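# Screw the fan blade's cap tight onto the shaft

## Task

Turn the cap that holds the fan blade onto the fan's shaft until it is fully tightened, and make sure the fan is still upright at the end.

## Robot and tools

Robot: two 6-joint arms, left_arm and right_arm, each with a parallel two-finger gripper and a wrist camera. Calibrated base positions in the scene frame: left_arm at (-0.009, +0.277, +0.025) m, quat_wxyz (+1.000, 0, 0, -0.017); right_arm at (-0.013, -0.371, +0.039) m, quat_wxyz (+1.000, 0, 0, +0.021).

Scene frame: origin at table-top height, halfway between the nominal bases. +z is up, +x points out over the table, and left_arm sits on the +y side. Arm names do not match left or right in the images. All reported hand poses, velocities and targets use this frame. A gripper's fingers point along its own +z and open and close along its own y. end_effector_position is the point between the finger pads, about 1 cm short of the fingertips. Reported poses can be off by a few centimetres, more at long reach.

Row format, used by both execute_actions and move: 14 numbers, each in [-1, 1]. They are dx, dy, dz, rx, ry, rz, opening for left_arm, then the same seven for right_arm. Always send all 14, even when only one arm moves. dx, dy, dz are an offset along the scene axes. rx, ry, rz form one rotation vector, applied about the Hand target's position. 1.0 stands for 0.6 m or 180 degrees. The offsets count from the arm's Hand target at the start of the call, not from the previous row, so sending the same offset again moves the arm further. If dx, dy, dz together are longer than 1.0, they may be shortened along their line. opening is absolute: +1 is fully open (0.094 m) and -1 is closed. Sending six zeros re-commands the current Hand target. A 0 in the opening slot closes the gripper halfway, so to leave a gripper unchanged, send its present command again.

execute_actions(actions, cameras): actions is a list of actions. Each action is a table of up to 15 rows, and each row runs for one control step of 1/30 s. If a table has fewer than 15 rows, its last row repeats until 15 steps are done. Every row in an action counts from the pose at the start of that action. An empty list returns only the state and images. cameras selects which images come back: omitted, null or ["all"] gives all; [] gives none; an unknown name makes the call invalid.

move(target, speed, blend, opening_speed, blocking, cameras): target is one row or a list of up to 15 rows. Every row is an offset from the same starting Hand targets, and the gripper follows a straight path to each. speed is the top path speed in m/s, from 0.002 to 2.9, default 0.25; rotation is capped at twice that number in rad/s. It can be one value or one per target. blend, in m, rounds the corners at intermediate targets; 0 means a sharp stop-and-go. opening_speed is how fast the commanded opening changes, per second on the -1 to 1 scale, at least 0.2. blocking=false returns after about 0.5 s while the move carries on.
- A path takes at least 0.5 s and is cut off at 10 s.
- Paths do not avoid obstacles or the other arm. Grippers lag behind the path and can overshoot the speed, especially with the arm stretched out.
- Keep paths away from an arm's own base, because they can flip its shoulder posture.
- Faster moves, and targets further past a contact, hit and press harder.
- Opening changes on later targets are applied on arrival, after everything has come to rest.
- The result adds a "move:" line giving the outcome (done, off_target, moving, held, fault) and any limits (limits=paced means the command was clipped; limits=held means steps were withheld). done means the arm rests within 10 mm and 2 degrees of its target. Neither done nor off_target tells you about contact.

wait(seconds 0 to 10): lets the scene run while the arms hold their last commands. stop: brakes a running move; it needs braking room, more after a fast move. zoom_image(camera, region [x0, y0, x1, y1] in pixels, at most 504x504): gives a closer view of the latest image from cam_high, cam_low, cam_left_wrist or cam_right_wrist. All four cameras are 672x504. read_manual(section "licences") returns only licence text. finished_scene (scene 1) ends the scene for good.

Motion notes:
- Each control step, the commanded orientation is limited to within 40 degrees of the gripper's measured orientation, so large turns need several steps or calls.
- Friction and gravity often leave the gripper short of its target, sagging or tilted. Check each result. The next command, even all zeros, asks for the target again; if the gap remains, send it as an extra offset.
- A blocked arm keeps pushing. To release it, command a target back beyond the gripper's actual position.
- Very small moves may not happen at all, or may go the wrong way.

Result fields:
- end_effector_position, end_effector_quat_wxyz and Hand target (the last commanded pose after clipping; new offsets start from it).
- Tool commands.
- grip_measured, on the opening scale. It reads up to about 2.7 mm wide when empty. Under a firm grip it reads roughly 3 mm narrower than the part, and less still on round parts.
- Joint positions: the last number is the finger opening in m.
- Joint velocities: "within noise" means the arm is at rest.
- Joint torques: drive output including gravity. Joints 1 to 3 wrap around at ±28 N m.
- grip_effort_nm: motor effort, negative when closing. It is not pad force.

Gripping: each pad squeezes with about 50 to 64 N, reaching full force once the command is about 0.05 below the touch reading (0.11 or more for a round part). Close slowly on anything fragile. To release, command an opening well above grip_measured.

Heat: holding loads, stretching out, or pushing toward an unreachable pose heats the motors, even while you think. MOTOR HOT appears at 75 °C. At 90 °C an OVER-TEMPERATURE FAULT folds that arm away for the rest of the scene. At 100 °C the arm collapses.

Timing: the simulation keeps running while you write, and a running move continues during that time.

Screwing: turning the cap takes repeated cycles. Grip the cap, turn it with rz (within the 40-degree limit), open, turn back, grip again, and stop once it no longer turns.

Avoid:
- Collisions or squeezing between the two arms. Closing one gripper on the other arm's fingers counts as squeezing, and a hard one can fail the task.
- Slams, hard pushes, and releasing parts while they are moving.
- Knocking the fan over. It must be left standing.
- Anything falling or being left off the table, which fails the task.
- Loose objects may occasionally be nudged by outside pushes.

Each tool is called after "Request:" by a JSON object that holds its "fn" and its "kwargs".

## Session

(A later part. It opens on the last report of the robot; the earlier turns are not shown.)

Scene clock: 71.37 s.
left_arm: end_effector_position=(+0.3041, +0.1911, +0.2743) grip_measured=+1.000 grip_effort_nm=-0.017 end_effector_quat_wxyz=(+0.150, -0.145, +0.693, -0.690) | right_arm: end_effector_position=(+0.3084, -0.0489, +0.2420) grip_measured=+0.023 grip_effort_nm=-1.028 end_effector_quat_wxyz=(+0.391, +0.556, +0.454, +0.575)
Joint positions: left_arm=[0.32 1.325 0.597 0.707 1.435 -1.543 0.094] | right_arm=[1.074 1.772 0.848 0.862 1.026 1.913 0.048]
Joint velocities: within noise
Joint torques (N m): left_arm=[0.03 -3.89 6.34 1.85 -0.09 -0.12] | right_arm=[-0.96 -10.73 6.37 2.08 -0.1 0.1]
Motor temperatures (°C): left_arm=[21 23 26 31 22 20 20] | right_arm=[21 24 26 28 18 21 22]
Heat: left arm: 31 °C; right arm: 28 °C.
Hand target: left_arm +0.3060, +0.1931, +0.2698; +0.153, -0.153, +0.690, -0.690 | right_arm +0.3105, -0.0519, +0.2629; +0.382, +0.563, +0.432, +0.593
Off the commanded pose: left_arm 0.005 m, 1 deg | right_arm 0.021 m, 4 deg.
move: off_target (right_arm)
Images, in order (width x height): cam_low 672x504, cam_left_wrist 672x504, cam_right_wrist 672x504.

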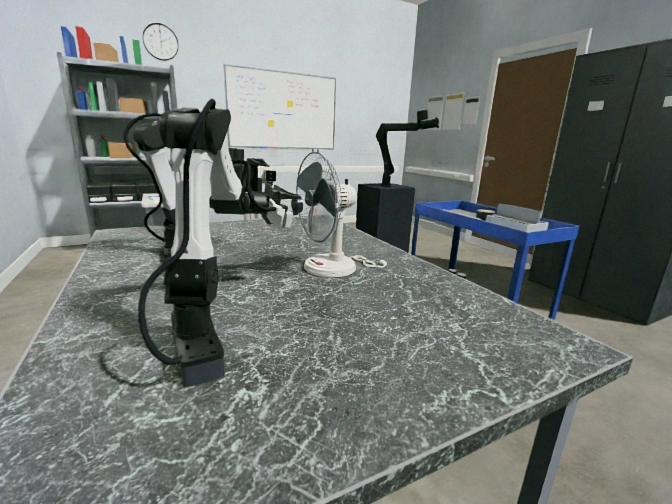

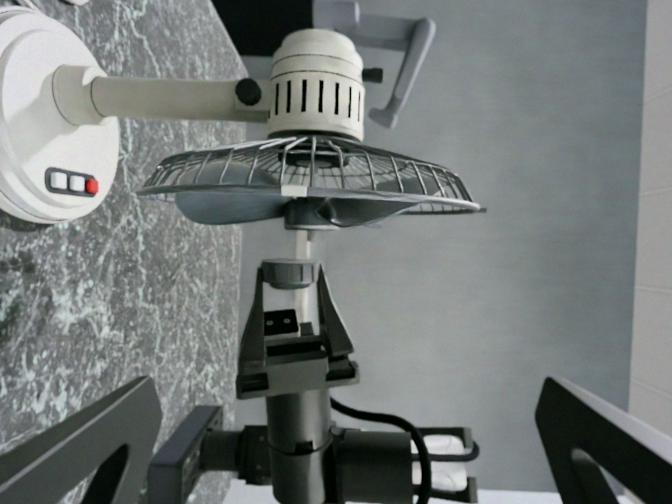

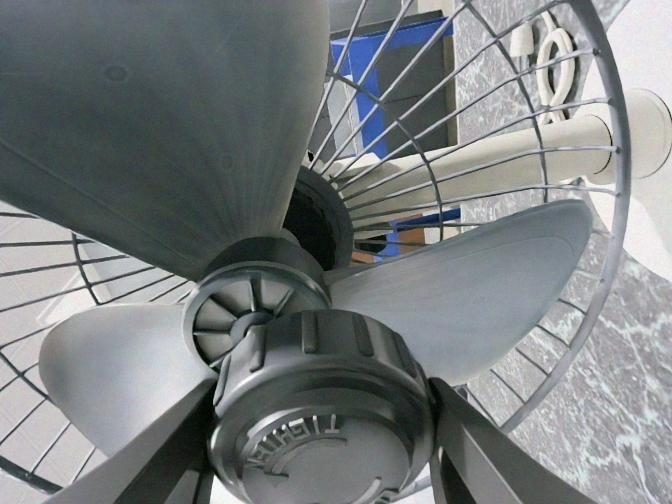

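Request:
{"fn": "move", "kwargs": {"target": [0,0,0,0,0,0,1, 0,0,0.026,0,-0.0083,0,-0.15], "speed": 0.05, "cameras": ["cam_left_wrist","cam_right_wrist"]}}

Request:
{"fn": "zoom_image", "kwargs": {"camera": "cam_left_wrist", "region": [255, 205, 365, 305]}}

Request:
{"fn": "zoom_image", "kwargs": {"camera": "cam_right_wrist", "region": [205, 180, 445, 420]}}

Scene clock: 72.80 s.
left_arm: end_effector_position=(+0.3041, +0.1911, +0.2743) grip_measured=+1.000 grip_effort_nm=-0.022 end_effector_quat_wxyz=(+0.151, -0.145, +0.693, -0.690) | right_arm: end_effector_position=(+0.3075, -0.0507, +0.2507) grip_measured=+0.023 grip_effort_nm=-1.028 end_effector_quat_wxyz=(+0.395, +0.552, +0.454, +0.577)
Joint positions: left_arm=[0.32 1.325 0.597 0.707 1.435 -1.543 0.094] | right_arm=[1.074 1.75 0.848 0.861 1.026 1.888 0.048]
Joint velocities: within noise
Joint torques (N m): left_arm=[0.09 -3.95 6.35 1.84 -0.1 -0.12] | right_arm=[-0.92 -10.41 7.25 2.26 -0.04 -0.08]
Motor temperatures (°C): left_arm=[21 23 26 31 22 20 20] | right_arm=[21 24 26 28 18 21 22]
Heat: left arm: 31 °C; right arm: 28 °C.
Hand target: left_arm +0.3060, +0.1930, +0.2699; +0.153, -0.153, +0.690, -0.690 | right_arm +0.3105, -0.0519, +0.2785; +0.387, +0.555, +0.427, +0.600
Off the commanded pose: left_arm 0.005 m, 1 deg | right_arm 0.028 m, 4 deg.
move: off_target (right_arm)
Images, in order (width x height): cam_left_wrist 672x504, cam_right_wrist 672x504.

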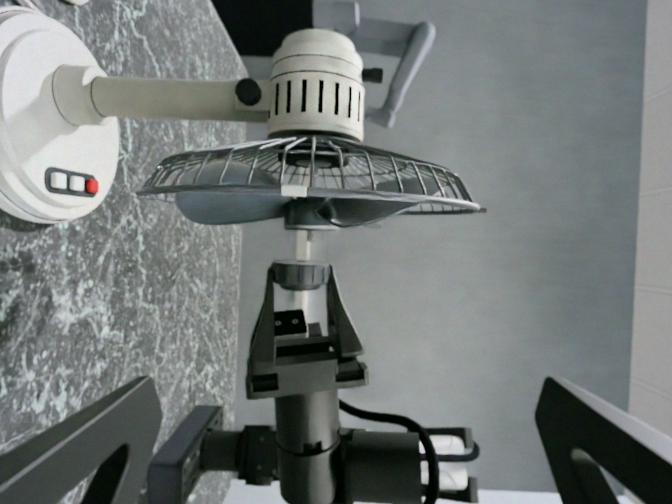

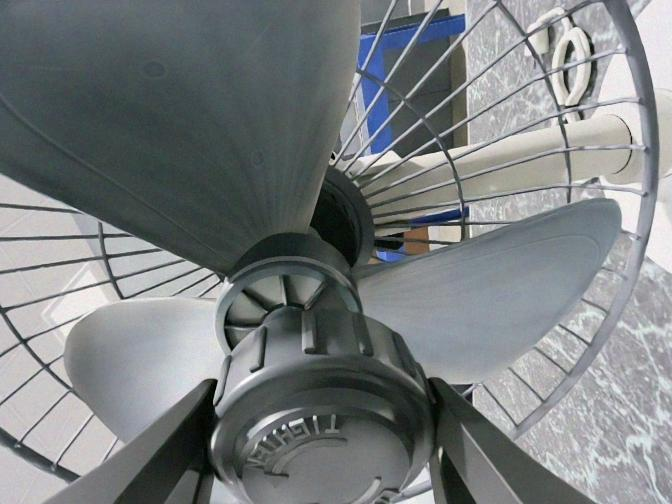

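Scaled by 4.582 from the camera's 672x504 image, which has a finer 960x720 frame.

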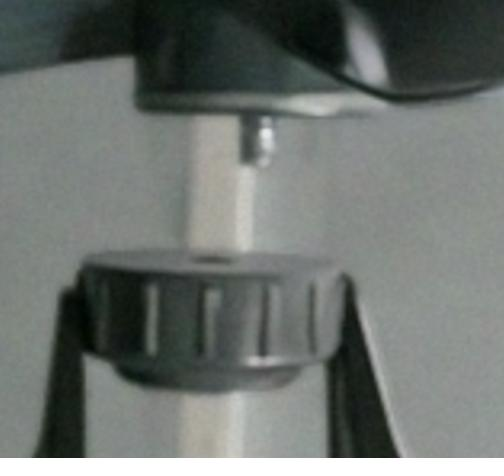

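Scaled by 2.100 from the camera's 672x504 image, which has a finer 960x720 frame.

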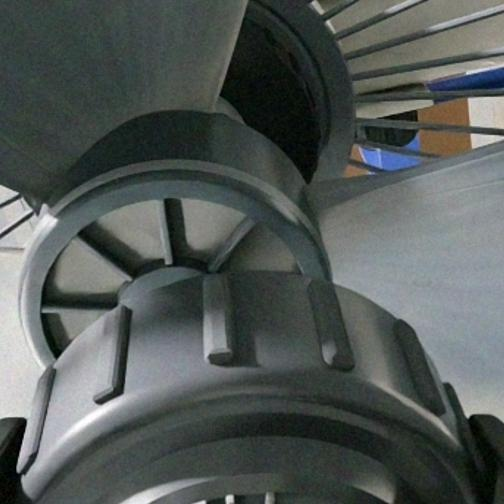

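Request:
{"fn": "move", "kwargs": {"target": [0,0,0,0,0,0,1, 0,0,0,0,0,0,-0.15], "speed": 0.05, "cameras": []}}

Scene clock: 73.90 s.
left_arm: end_effector_position=(+0.3041, +0.1911, +0.2743) grip_measured=+1.000 grip_effort_nm=-0.022 end_effector_quat_wxyz=(+0.150, -0.145, +0.693, -0.690) | right_arm: end_effector_position=(+0.3075, -0.0507, +0.2507) grip_measured=+0.023 grip_effort_nm=-1.028 end_effector_quat_wxyz=(+0.395, +0.552, +0.454, +0.577)
Joint positions: left_arm=[0.32 1.325 0.597 0.707 1.435 -1.543 0.094] | right_arm=[1.074 1.75 0.848 0.861 1.026 1.888 0.048]
Joint velocities: within noise
Joint torques (N m): left_arm=[0.09 -3.93 6.34 1.82 -0.07 -0.11] | right_arm=[-0.95 -10.54 7.36 2.26 -0.12 -0.09]
Motor temperatures (°C): left_arm=[21 23 26 31 22 20 20] | right_arm=[21 25 26 28 18 21 22]
Heat: left arm: 31 °C; right arm: 28 °C.
Hand target: left_arm +0.3060, +0.1930, +0.2698; +0.153, -0.153, +0.690, -0.690 | right_arm +0.3105, -0.0519, +0.2785; +0.387, +0.555, +0.427, +0.600
Off the commanded pose: left_arm 0.005 m, 1 deg | right_arm 0.028 m, 4 deg.
move: off_target (right_arm)
No camera images: "cameras" was empty.

Request:
{"fn": "move", "kwargs": {"target": [0,0,0,0,0,0,1, 0,0,0.015,0,-0.008,0.004,-0.15], "speed": 0.05, "cameras": ["cam_left_wrist","cam_right_wrist"]}}

Request:
{"fn": "zoom_image", "kwargs": {"camera": "cam_left_wrist", "region": [255, 205, 365, 305]}}

Request:
{"fn": "zoom_image", "kwargs": {"camera": "cam_right_wrist", "region": [205, 180, 445, 420]}}

Scene clock: 75.03 s.
left_arm: end_effector_position=(+0.3041, +0.1911, +0.2743) grip_measured=+1.000 grip_effort_nm=-0.027 end_effector_quat_wxyz=(+0.150, -0.145, +0.693, -0.690) | right_arm: end_effector_position=(+0.3081, -0.0498, +0.2596) grip_measured=+0.023 grip_effort_nm=-1.028 end_effector_quat_wxyz=(+0.397, +0.542, +0.455, +0.585)
Joint positions: left_arm=[0.32 1.325 0.597 0.707 1.435 -1.543 0.094] | right_arm=[1.07 1.741 0.848 0.893 1.009 1.848 0.048]
Joint velocities: within noise
Joint torques (N m): left_arm=[0.08 -4.01 6.37 1.85 -0.08 -0.11] | right_arm=[-0.84 -10.33 7.16 2.41 -0.14 -0.09]
Motor temperatures (°C): left_arm=[21 23 26 31 22 20 20] | right_arm=[21 25 26 28 18 21 22]
Heat: left arm: 31 °C; right arm: 28 °C.
Hand target: left_arm +0.3060, +0.1930, +0.2698; +0.153, -0.153, +0.690, -0.690 | right_arm +0.3105, -0.0519, +0.2875; +0.389, +0.544, +0.426, +0.609
Off the commanded pose: left_arm 0.005 m, 1 deg | right_arm 0.028 m, 4 deg.
move: off_target (right_arm)
Images, in order (width x height): cam_left_wrist 672x504, cam_right_wrist 672x504.

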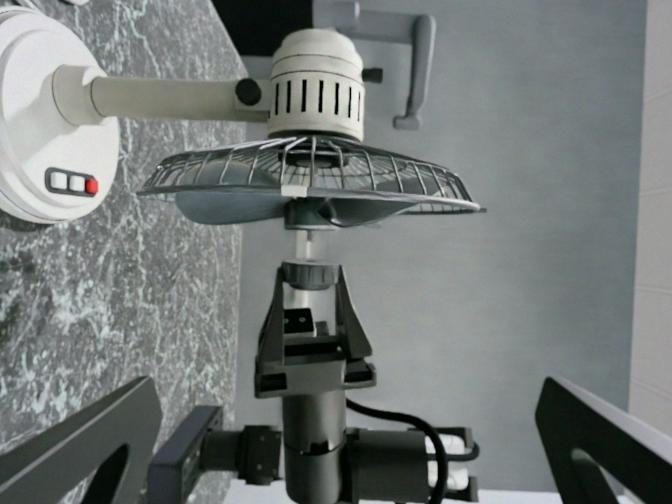

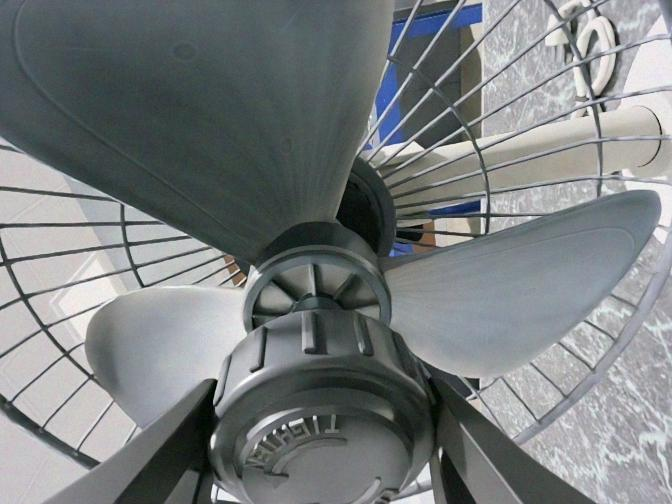

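Scaled by 4.582 from the camera's 672x504 image, which has a finer 960x720 frame.

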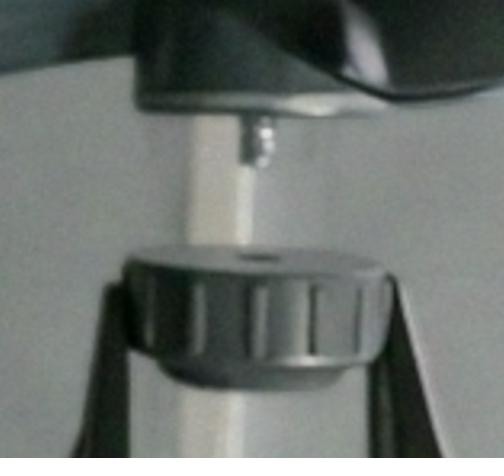

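Scaled by 2.100 from the camera's 672x504 image, which has a finer 960x720 frame.

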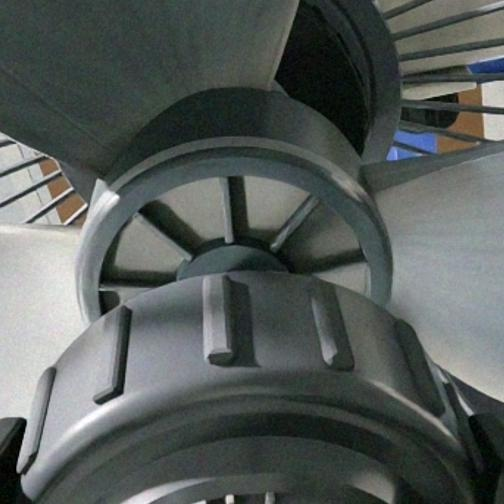

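Request:
{"fn": "move", "kwargs": {"target": [0,0,0,0,0,0,1, 0.0182,-0.0005,-0.0007,0,-0.0028,0,-0.15], "speed": 0.04, "cameras": ["cam_left_wrist","cam_right_wrist"]}}

Request:
{"fn": "zoom_image", "kwargs": {"camera": "cam_left_wrist", "region": [255, 205, 365, 305]}}

Request:
{"fn": "zoom_image", "kwargs": {"camera": "cam_right_wrist", "region": [205, 180, 445, 420]}}

Scene clock: 76.90 s.
left_arm: end_effector_position=(+0.3041, +0.1911, +0.2743) grip_measured=+1.000 grip_effort_nm=-0.027 end_effector_quat_wxyz=(+0.151, -0.146, +0.693, -0.690) | right_arm: end_effector_position=(+0.3176, -0.0536, +0.2658) grip_measured=+0.023 grip_effort_nm=-1.028 end_effector_quat_wxyz=(+0.396, +0.541, +0.447, +0.592)
Joint positions: left_arm=[0.32 1.325 0.597 0.707 1.435 -1.543 0.094] | right_arm=[1.04 1.741 0.855 0.914 0.98 1.838 0.048]
Joint velocities: within noise
Joint torques (N m): left_arm=[0.05 -3.93 6.41 1.87 -0.09 -0.1] | right_arm=[-0.87 -8.36 7.72 2.4 -0.19 -0.07]
Motor temperatures (°C): left_arm=[21 23 26 32 22 20 20] | right_arm=[21 25 27 29 18 21 22]
Heat: left arm: 32 °C; right arm: 29 °C.
Hand target: left_arm +0.3060, +0.1931, +0.2698; +0.153, -0.153, +0.690, -0.690 | right_arm +0.3214, -0.0523, +0.2871; +0.391, +0.542, +0.424, +0.612
Off the commanded pose: left_arm 0.005 m, 1 deg | right_arm 0.022 m, 4 deg.
move: off_target (right_arm)
Images, in order (width x height): cam_left_wrist 672x504, cam_right_wrist 672x504.

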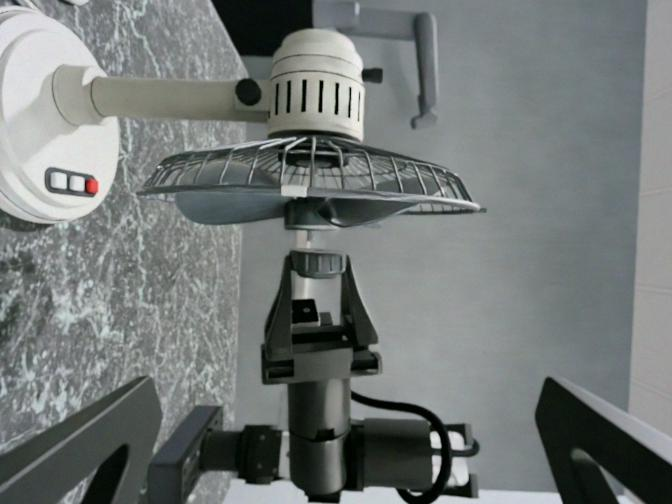

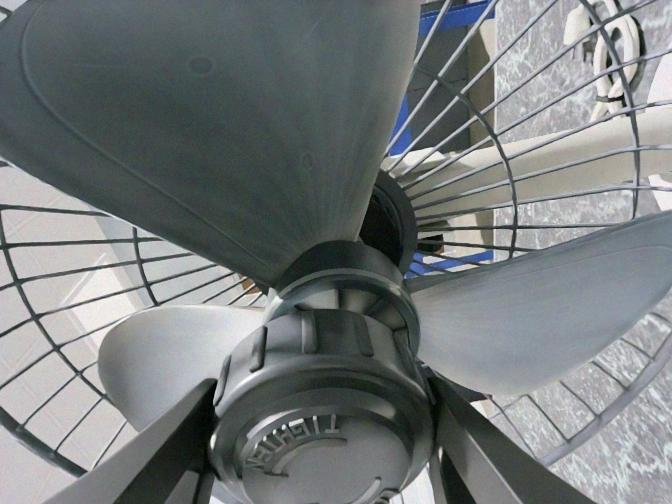

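Scaled by 4.582 from the camera's 672x504 image, which has a finer 960x720 frame.

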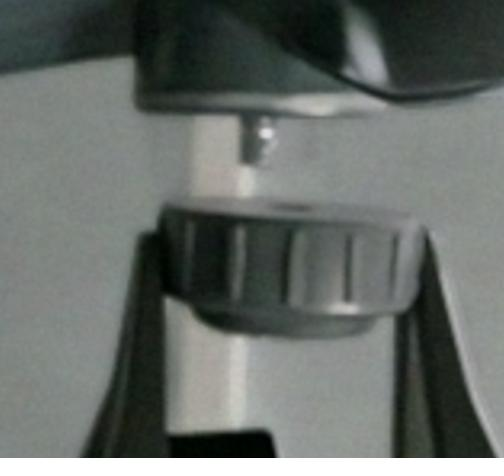

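Scaled by 2.100 from the camera's 672x504 image, which has a finer 960x720 frame.

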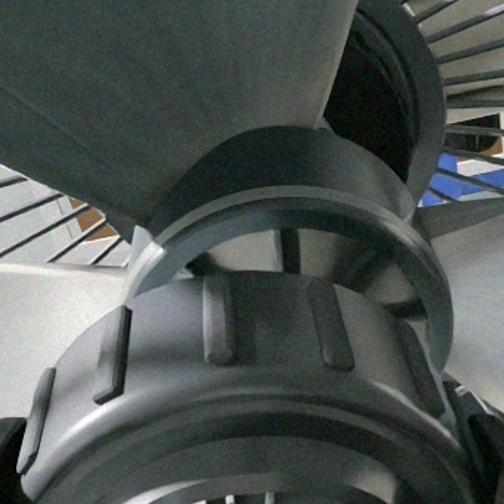

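Request:
{"fn": "execute_actions", "kwargs": {"actions": [], "cameras": ["cam_high","cam_low"]}}

Request:
{"fn": "zoom_image", "kwargs": {"camera": "cam_high", "region": [310, 160, 420, 280]}}

Scene clock: 77.33 s.
left_arm: end_effector_position=(+0.3041, +0.1911, +0.2743) grip_measured=+1.000 grip_effort_nm=-0.037 end_effector_quat_wxyz=(+0.151, -0.146, +0.693, -0.690) | right_arm: end_effector_position=(+0.3176, -0.0535, +0.2658) grip_measured=+0.023 grip_effort_nm=-1.028 end_effector_quat_wxyz=(+0.396, +0.541, +0.447, +0.592)
Joint positions: left_arm=[0.32 1.325 0.597 0.707 1.435 -1.543 0.094] | right_arm=[1.04 1.741 0.855 0.914 0.979 1.838 0.048]
Joint velocities: within noise
Joint torques (N m): left_arm=[0.03 -4.01 6.34 1.86 -0.07 -0.11] | right_arm=[-0.77 -8.43 7.86 2.39 -0.15 -0.1]
Motor temperatures (°C): left_arm=[21 23 26 32 22 20 20] | right_arm=[21 25 27 29 18 21 22]
Heat: left arm: 32 °C; right arm: 29 °C.
Hand target: left_arm +0.3060, +0.1931, +0.2698; +0.153, -0.153, +0.690, -0.690 | right_arm +0.3214, -0.0522, +0.2871; +0.391, +0.542, +0.424, +0.612
Tool commands: left_gripper/opening=+1.0 right_gripper/opening=-0.15
Off the commanded pose: left_arm 0.005 m, 1 deg | right_arm 0.022 m, 4 deg.
Images, in order (width x height): cam_high 672x504, cam_low 672x504.

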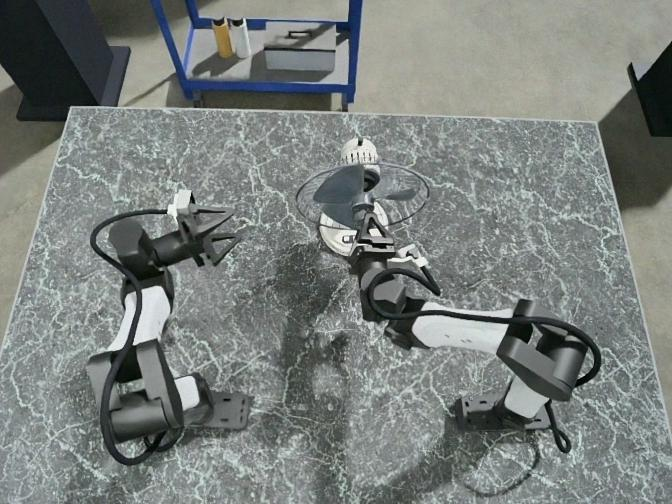

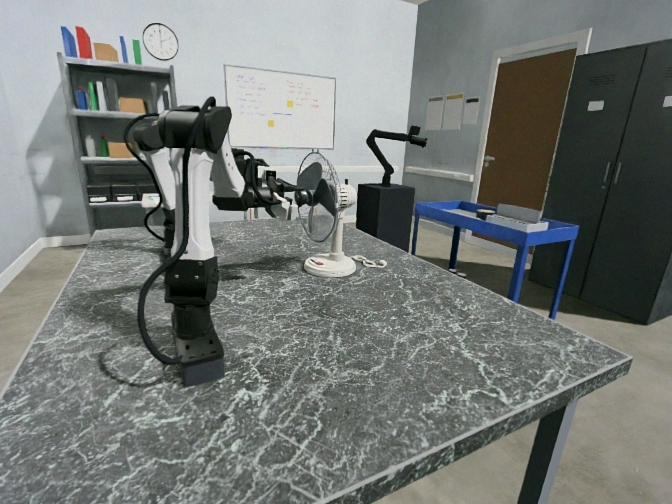

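Scaled by 4.200 from the camera's 672x504 image, which has a finer 960x720 frame.

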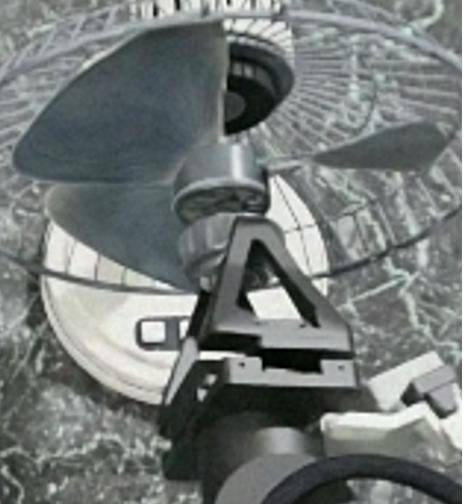

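Request:
{"fn": "zoom_image", "kwargs": {"camera": "cam_high", "region": [335, 170, 395, 250]}}

Scaled by 6.300 from the camera's 672x504 image, which has a finer 960x720 frame.

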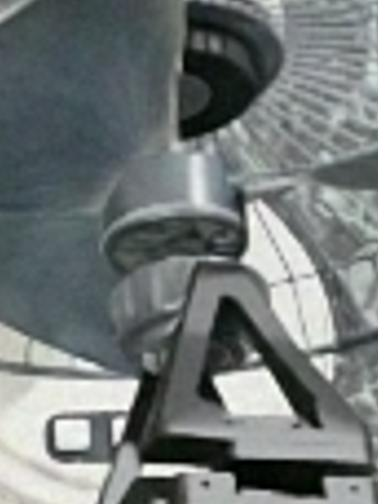

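Request:
{"fn": "move", "kwargs": {"target": [0,0,0,0,0,0,1, 0,0.0067,-0.0125,0,0.0028,0,-0.15], "speed": 0.04, "cameras": ["cam_left_wrist","cam_right_wrist","cam_high"]}}

Request:
{"fn": "zoom_image", "kwargs": {"camera": "cam_left_wrist", "region": [255, 205, 365, 305]}}

Request:
{"fn": "zoom_image", "kwargs": {"camera": "cam_high", "region": [335, 170, 395, 250]}}

Request:
{"fn": "zoom_image", "kwargs": {"camera": "cam_right_wrist", "region": [205, 180, 445, 420]}}

Scene clock: 78.57 s.
left_arm: end_effector_position=(+0.3041, +0.1911, +0.2743) grip_measured=+1.000 grip_effort_nm=-0.027 end_effector_quat_wxyz=(+0.151, -0.146, +0.693, -0.690) | right_arm: end_effector_position=(+0.3176, -0.0535, +0.2659) grip_measured=+0.023 grip_effort_nm=-1.028 end_effector_quat_wxyz=(+0.396, +0.541, +0.447, +0.592)
Joint positions: left_arm=[0.32 1.325 0.597 0.707 1.435 -1.543 0.094] | right_arm=[1.04 1.741 0.855 0.914 0.979 1.838 0.048]
Joint velocities: within noise
Joint torques (N m): left_arm=[0.05 -3.9 6.49 1.83 -0.09 -0.13] | right_arm=[-0.38 -6.23 8.34 2.42 -0.1 0.09]
Motor temperatures (°C): left_arm=[21 23 26 32 22 20 20] | right_arm=[21 25 27 29 18 21 22]
Heat: left arm: 32 °C; right arm: 29 °C.
Hand target: left_arm +0.3060, +0.1931, +0.2698; +0.153, -0.153, +0.690, -0.690 | right_arm +0.3214, -0.0483, +0.2796; +0.389, +0.545, +0.425, +0.609
Off the commanded pose: left_arm 0.005 m, 1 deg | right_arm 0.015 m, 3 deg.
move: off_target (right_arm)
Images, in order (width x height): cam_high 672x504, cam_left_wrist 672x504, cam_right_wrist 672x504.

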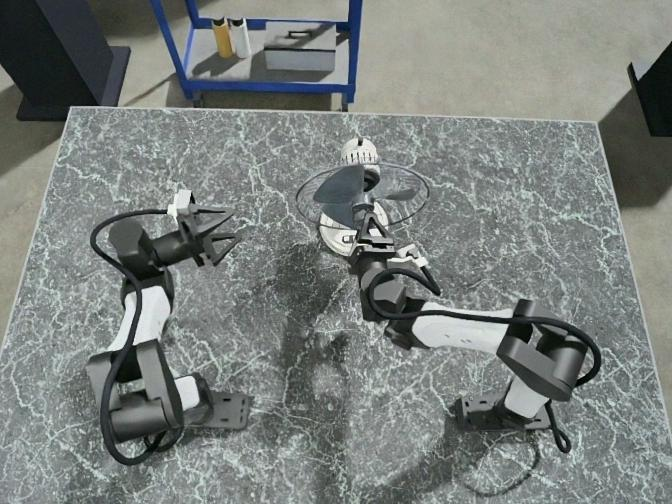

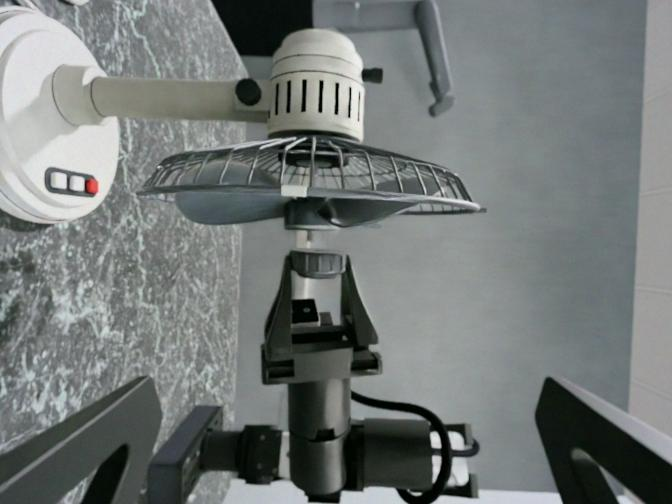

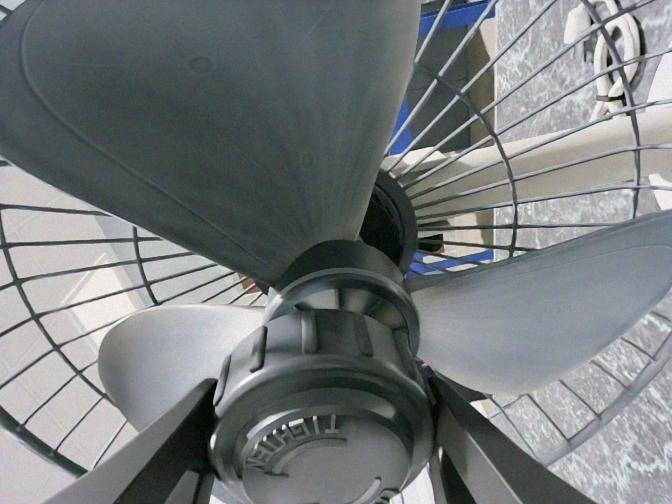

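Scaled by 4.582 from the camera's 672x504 image, which has a finer 960x720 frame.

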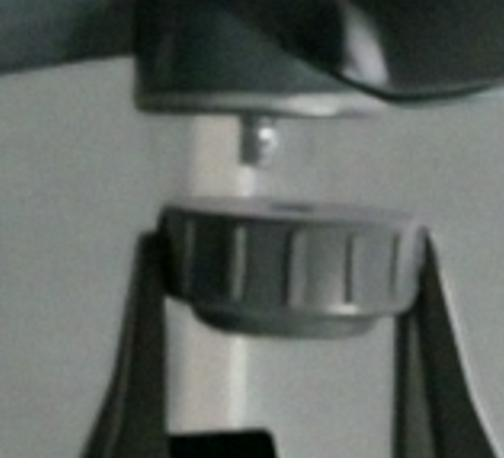

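Scaled by 6.300 from the camera's 672x504 image, which has a finer 960x720 frame.

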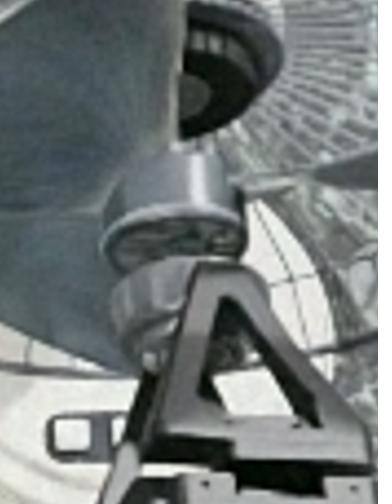

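Scaled by 2.100 from the camera's 672x504 image, which has a finer 960x720 frame.

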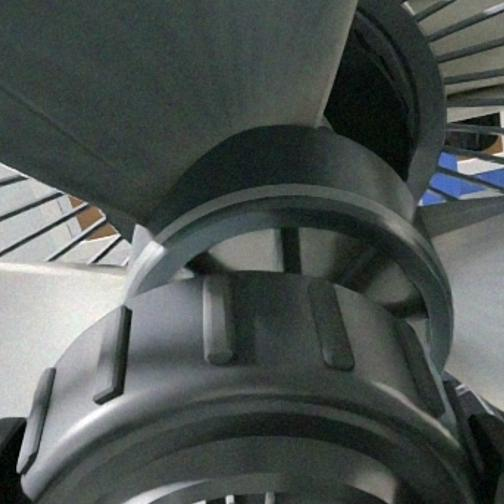

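Request:
{"fn": "move", "kwargs": {"target": [0,0,0,0,0,0,1, 0,0.0167,-0.0158,0,0,0,-0.15], "speed": 0.04, "cameras": ["cam_left_wrist","cam_right_wrist","cam_high"]}}

Request:
{"fn": "zoom_image", "kwargs": {"camera": "cam_left_wrist", "region": [255, 205, 365, 305]}}

Request:
{"fn": "zoom_image", "kwargs": {"camera": "cam_high", "region": [335, 170, 395, 250]}}

Request:
{"fn": "zoom_image", "kwargs": {"camera": "cam_right_wrist", "region": [205, 180, 445, 420]}}

Scene clock: 80.03 s.
left_arm: end_effector_position=(+0.3041, +0.1911, +0.2744) grip_measured=+1.000 grip_effort_nm=-0.032 end_effector_quat_wxyz=(+0.151, -0.145, +0.693, -0.690) | right_arm: end_effector_position=(+0.3203, -0.0432, +0.2583) grip_measured=+0.023 grip_effort_nm=-1.028 end_effector_quat_wxyz=(+0.394, +0.539, +0.447, +0.595)
Joint positions: left_arm=[0.32 1.325 0.597 0.708 1.435 -1.543 0.094] | right_arm=[1.045 1.795 0.881 0.946 0.979 1.838 0.048]
Joint velocities: within noise
Joint torques (N m): left_arm=[0.08 -3.89 6.42 1.84 -0.07 -0.11] | right_arm=[0.4 -6.48 7.83 2.34 0.02 0.09]
Motor temperatures (°C): left_arm=[21 23 26 32 22 20 20] | right_arm=[21 25 27 29 18 21 22]
Heat: left arm: 32 °C; right arm: 29 °C.
Hand target: left_arm +0.3060, +0.1931, +0.2699; +0.153, -0.153, +0.690, -0.690 | right_arm +0.3214, -0.0382, +0.2702; +0.389, +0.545, +0.425, +0.609
Off the commanded pose: left_arm 0.005 m, 1 deg | right_arm 0.013 m, 3 deg.
move: off_target (right_arm)
Images, in order (width x height): cam_high 672x504, cam_left_wrist 672x504, cam_right_wrist 672x504.

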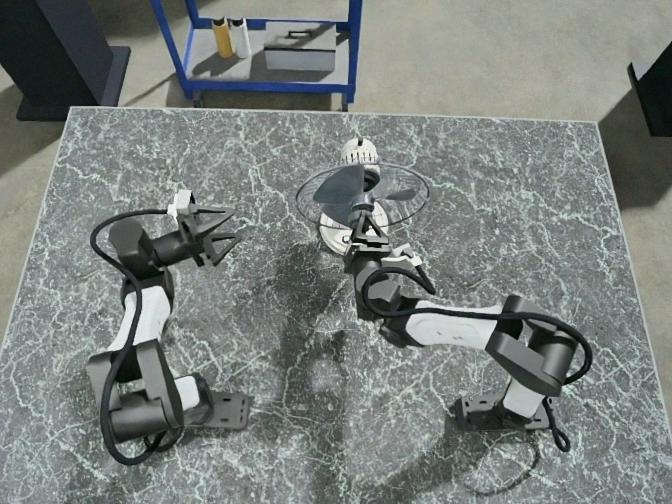

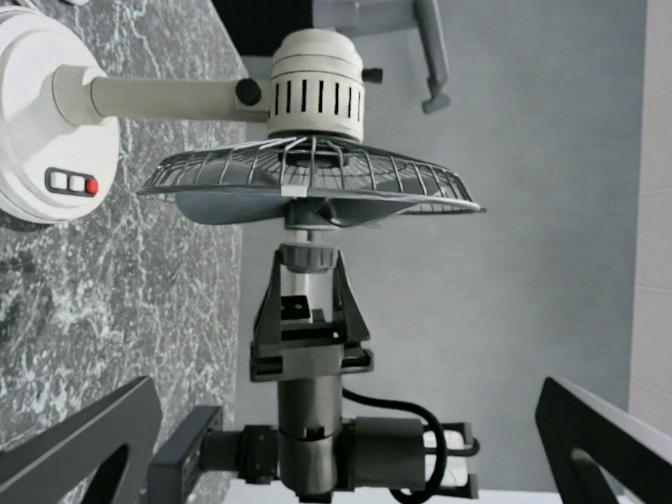

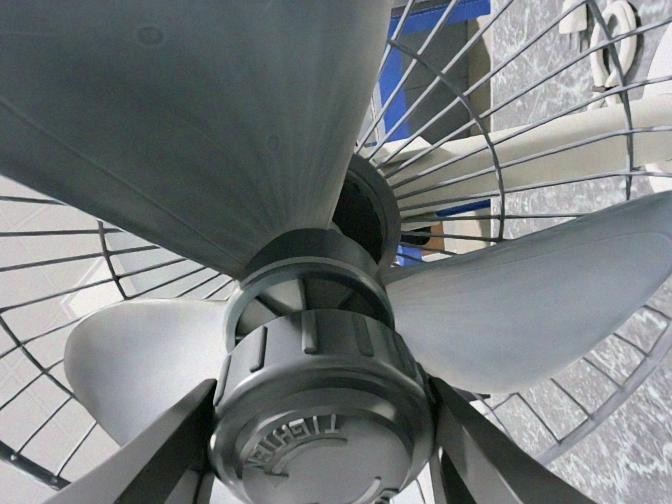

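Scaled by 4.582 from the camera's 672x504 image, which has a finer 960x720 frame.

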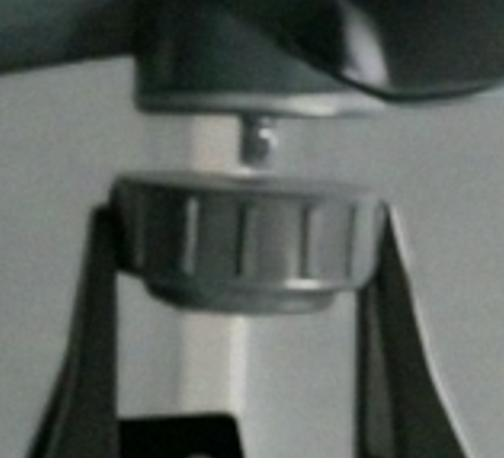

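Scaled by 6.300 from the camera's 672x504 image, which has a finer 960x720 frame.

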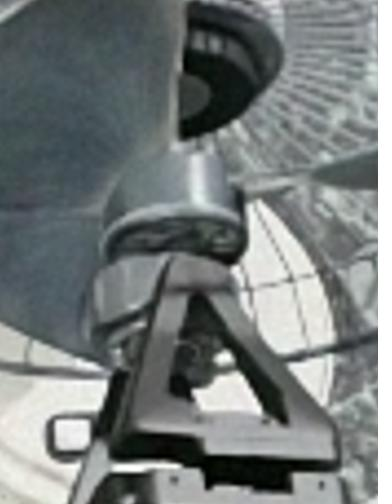

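Scaled by 2.100 from the camera's 672x504 image, which has a finer 960x720 frame.

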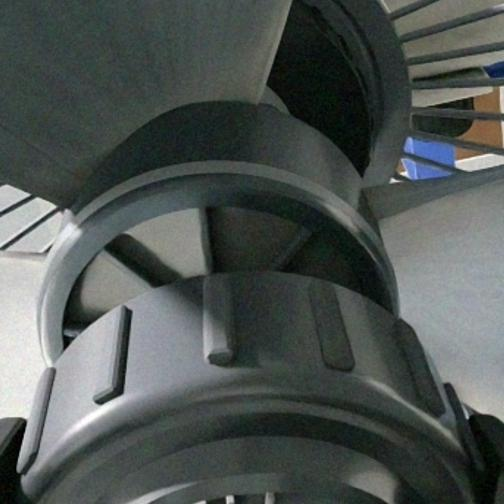

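Request:
{"fn": "move", "kwargs": {"target": [0,0,0,0,0,0,1, -0.004,-0.02,-0.0015,0,0,0,-0.15], "speed": 0.04, "cameras": ["cam_left_wrist","cam_right_wrist","cam_high"]}}

Request:
{"fn": "zoom_image", "kwargs": {"camera": "cam_left_wrist", "region": [255, 205, 365, 305]}}

Request:
{"fn": "zoom_image", "kwargs": {"camera": "cam_high", "region": [335, 170, 395, 250]}}

Request:
{"fn": "zoom_image", "kwargs": {"camera": "cam_right_wrist", "region": [205, 180, 445, 420]}}

Scene clock: 82.23 s.
left_arm: end_effector_position=(+0.3041, +0.1911, +0.2744) grip_measured=+1.000 grip_effort_nm=-0.027 end_effector_quat_wxyz=(+0.151, -0.145, +0.693, -0.690) | right_arm: end_effector_position=(+0.3198, -0.0441, +0.2585) grip_measured=+0.023 grip_effort_nm=-1.028 end_effector_quat_wxyz=(+0.393, +0.540, +0.444, +0.597)
Joint positions: left_arm=[0.32 1.325 0.597 0.708 1.435 -1.543 0.094] | right_arm=[1.045 1.795 0.875 0.96 0.979 1.838 0.048]
Joint velocities: within noise
Joint torques (N m): left_arm=[-0.05 -3.9 6.53 1.85 -0.13 -0.12] | right_arm=[-0.59 -9.63 4.41 2.41 -0.05 0.07]
Motor temperatures (°C): left_arm=[21 23 26 32 22 20 20] | right_arm=[21 25 27 29 18 21 23]
Heat: left arm: 32 °C; right arm: 29 °C.
Hand target: left_arm +0.3060, +0.1931, +0.2699; +0.153, -0.153, +0.690, -0.690 | right_arm +0.3190, -0.0502, +0.2692; +0.389, +0.545, +0.425, +0.609
Off the commanded pose: left_arm 0.005 m, 1 deg | right_arm 0.012 m, 3 deg.
move: off_target (right_arm)
Images, in order (width x height): cam_high 672x504, cam_left_wrist 672x504, cam_right_wrist 672x504.

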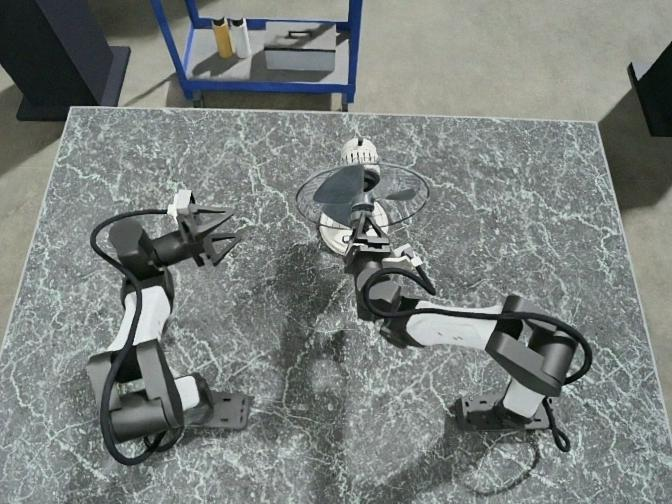

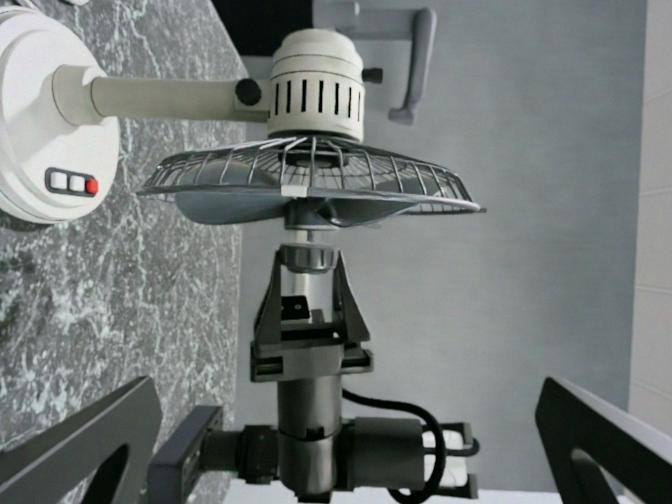

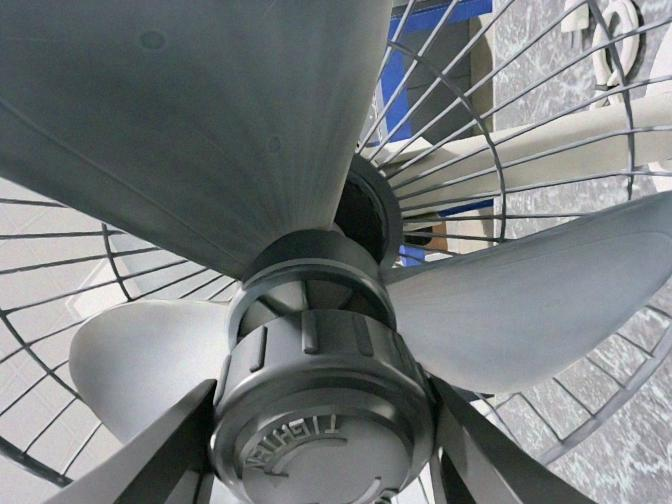

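Scaled by 4.582 from the camera's 672x504 image, which has a finer 960x720 frame.

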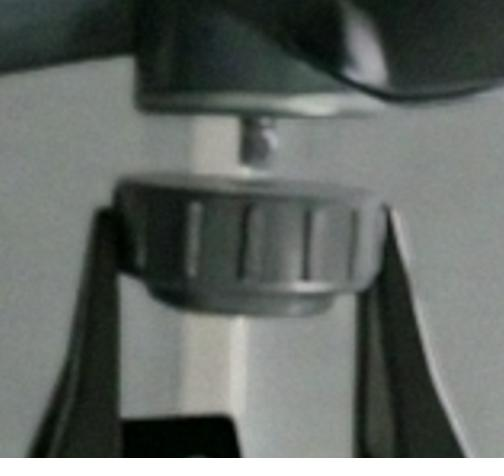

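Scaled by 6.300 from the camera's 672x504 image, which has a finer 960x720 frame.

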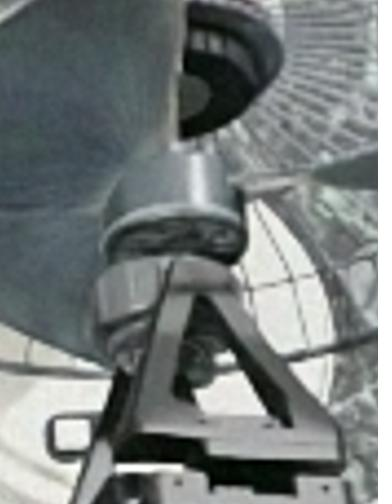

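Scaled by 2.100 from the camera's 672x504 image, which has a finer 960x720 frame.

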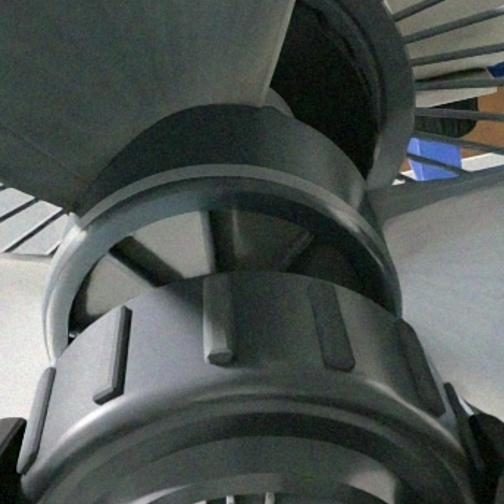

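Request:
{"fn": "move", "kwargs": {"target": [0,0,0,0,0,0,1, -0.004,-0.0075,0,0,0,0,-0.15], "speed": 0.04, "cameras": ["cam_left_wrist","cam_right_wrist","cam_high"]}}

Request:
{"fn": "zoom_image", "kwargs": {"camera": "cam_left_wrist", "region": [255, 205, 365, 305]}}

Request:
{"fn": "zoom_image", "kwargs": {"camera": "cam_high", "region": [335, 170, 395, 250]}}

Request:
{"fn": "zoom_image", "kwargs": {"camera": "cam_right_wrist", "region": [205, 180, 445, 420]}}

Scene clock: 83.17 s.
left_arm: end_effector_position=(+0.3041, +0.1911, +0.2744) grip_measured=+1.000 grip_effort_nm=-0.022 end_effector_quat_wxyz=(+0.151, -0.145, +0.693, -0.690) | right_arm: end_effector_position=(+0.3183, -0.0471, +0.2517) grip_measured=+0.023 grip_effort_nm=-1.023 end_effector_quat_wxyz=(+0.395, +0.539, +0.450, +0.592)
Joint positions: left_arm=[0.32 1.325 0.597 0.708 1.435 -1.543 0.094] | right_arm=[1.045 1.795 0.853 0.967 0.979 1.838 0.048]
Joint velocities: within noise
Joint torques (N m): left_arm=[0.08 -3.86 6.32 1.84 -0.09 -0.11] | right_arm=[-0.5 -11.06 4.36 2.39 -0.04 0.06]
Motor temperatures (°C): left_arm=[21 23 26 32 22 20 20] | right_arm=[21 25 27 29 18 21 23]
Heat: left arm: 32 °C; right arm: 29 °C.
Hand target: left_arm +0.3060, +0.1931, +0.2699; +0.153, -0.153, +0.690, -0.690 | right_arm +0.3166, -0.0547, +0.2692; +0.389, +0.545, +0.425, +0.609
Off the commanded pose: left_arm 0.005 m, 1 deg | right_arm 0.019 m, 4 deg.
move: off_target (right_arm)
Images, in order (width x height): cam_high 672x504, cam_left_wrist 672x504, cam_right_wrist 672x504.

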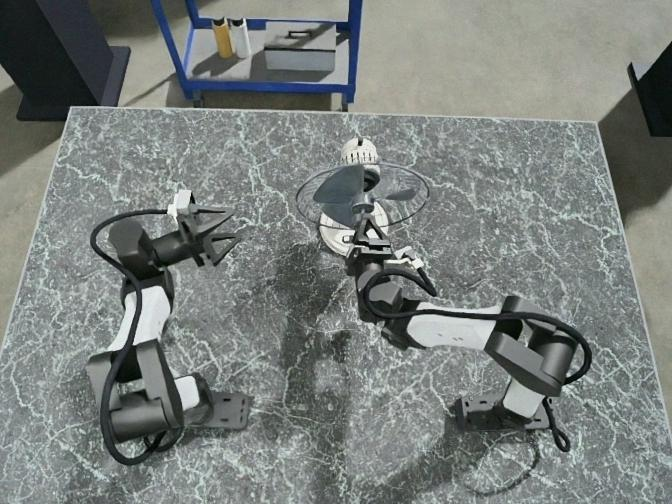

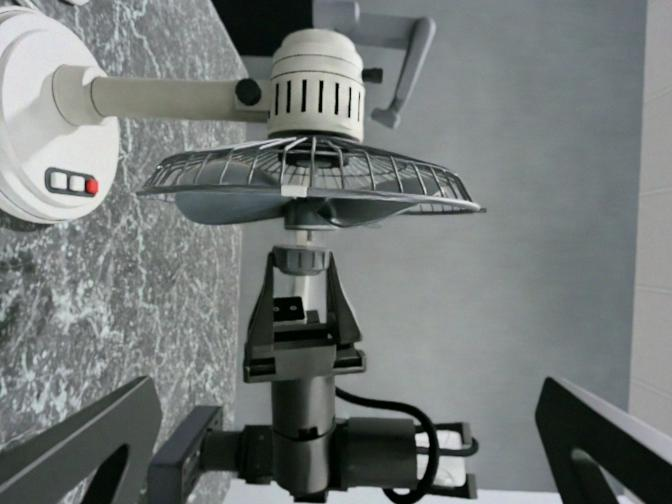

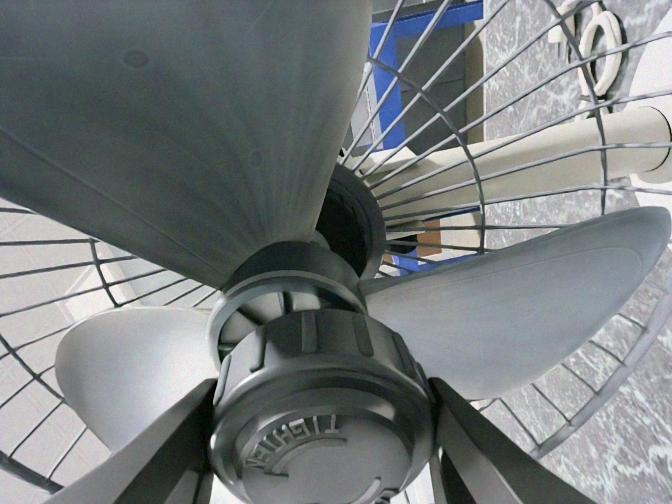

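Scaled by 4.582 from the camera's 672x504 image, which has a finer 960x720 frame.

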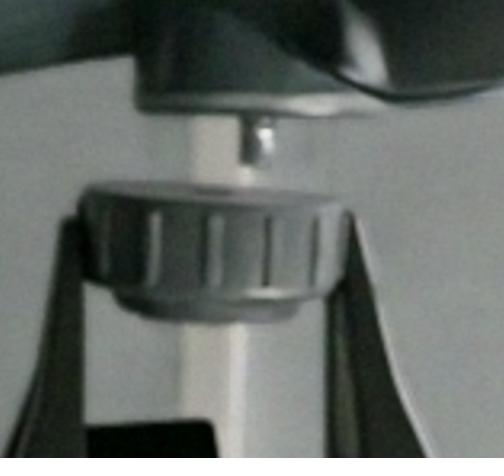

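Scaled by 6.300 from the camera's 672x504 image, which has a finer 960x720 frame.

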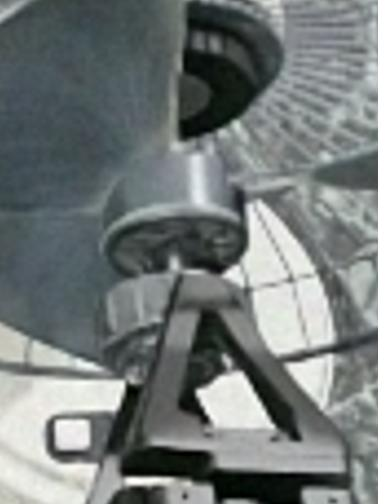

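Scaled by 2.100 from the camera's 672x504 image, which has a finer 960x720 frame.

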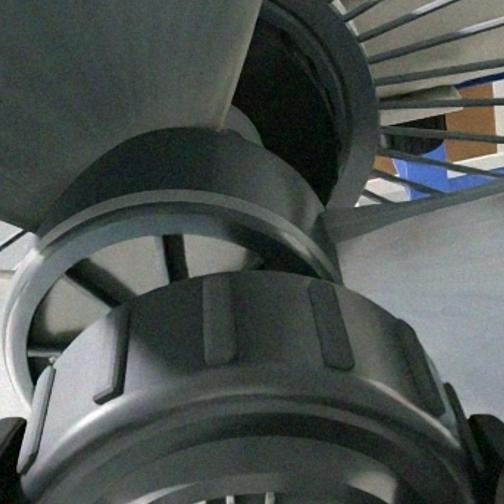

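Request:
{"fn": "zoom_image", "kwargs": {"camera": "cam_high", "region": [345, 190, 385, 240]}}

Scaled by 10.080 from the camera's 672x504 image, which has a finer 960x720 frame.

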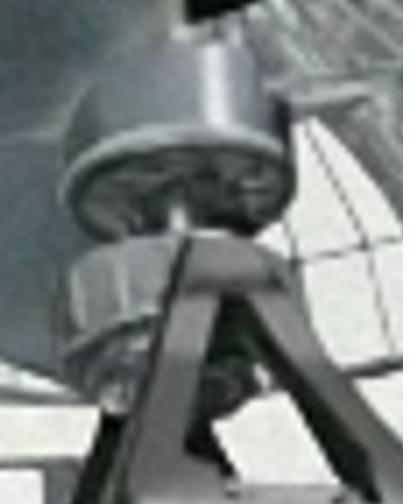

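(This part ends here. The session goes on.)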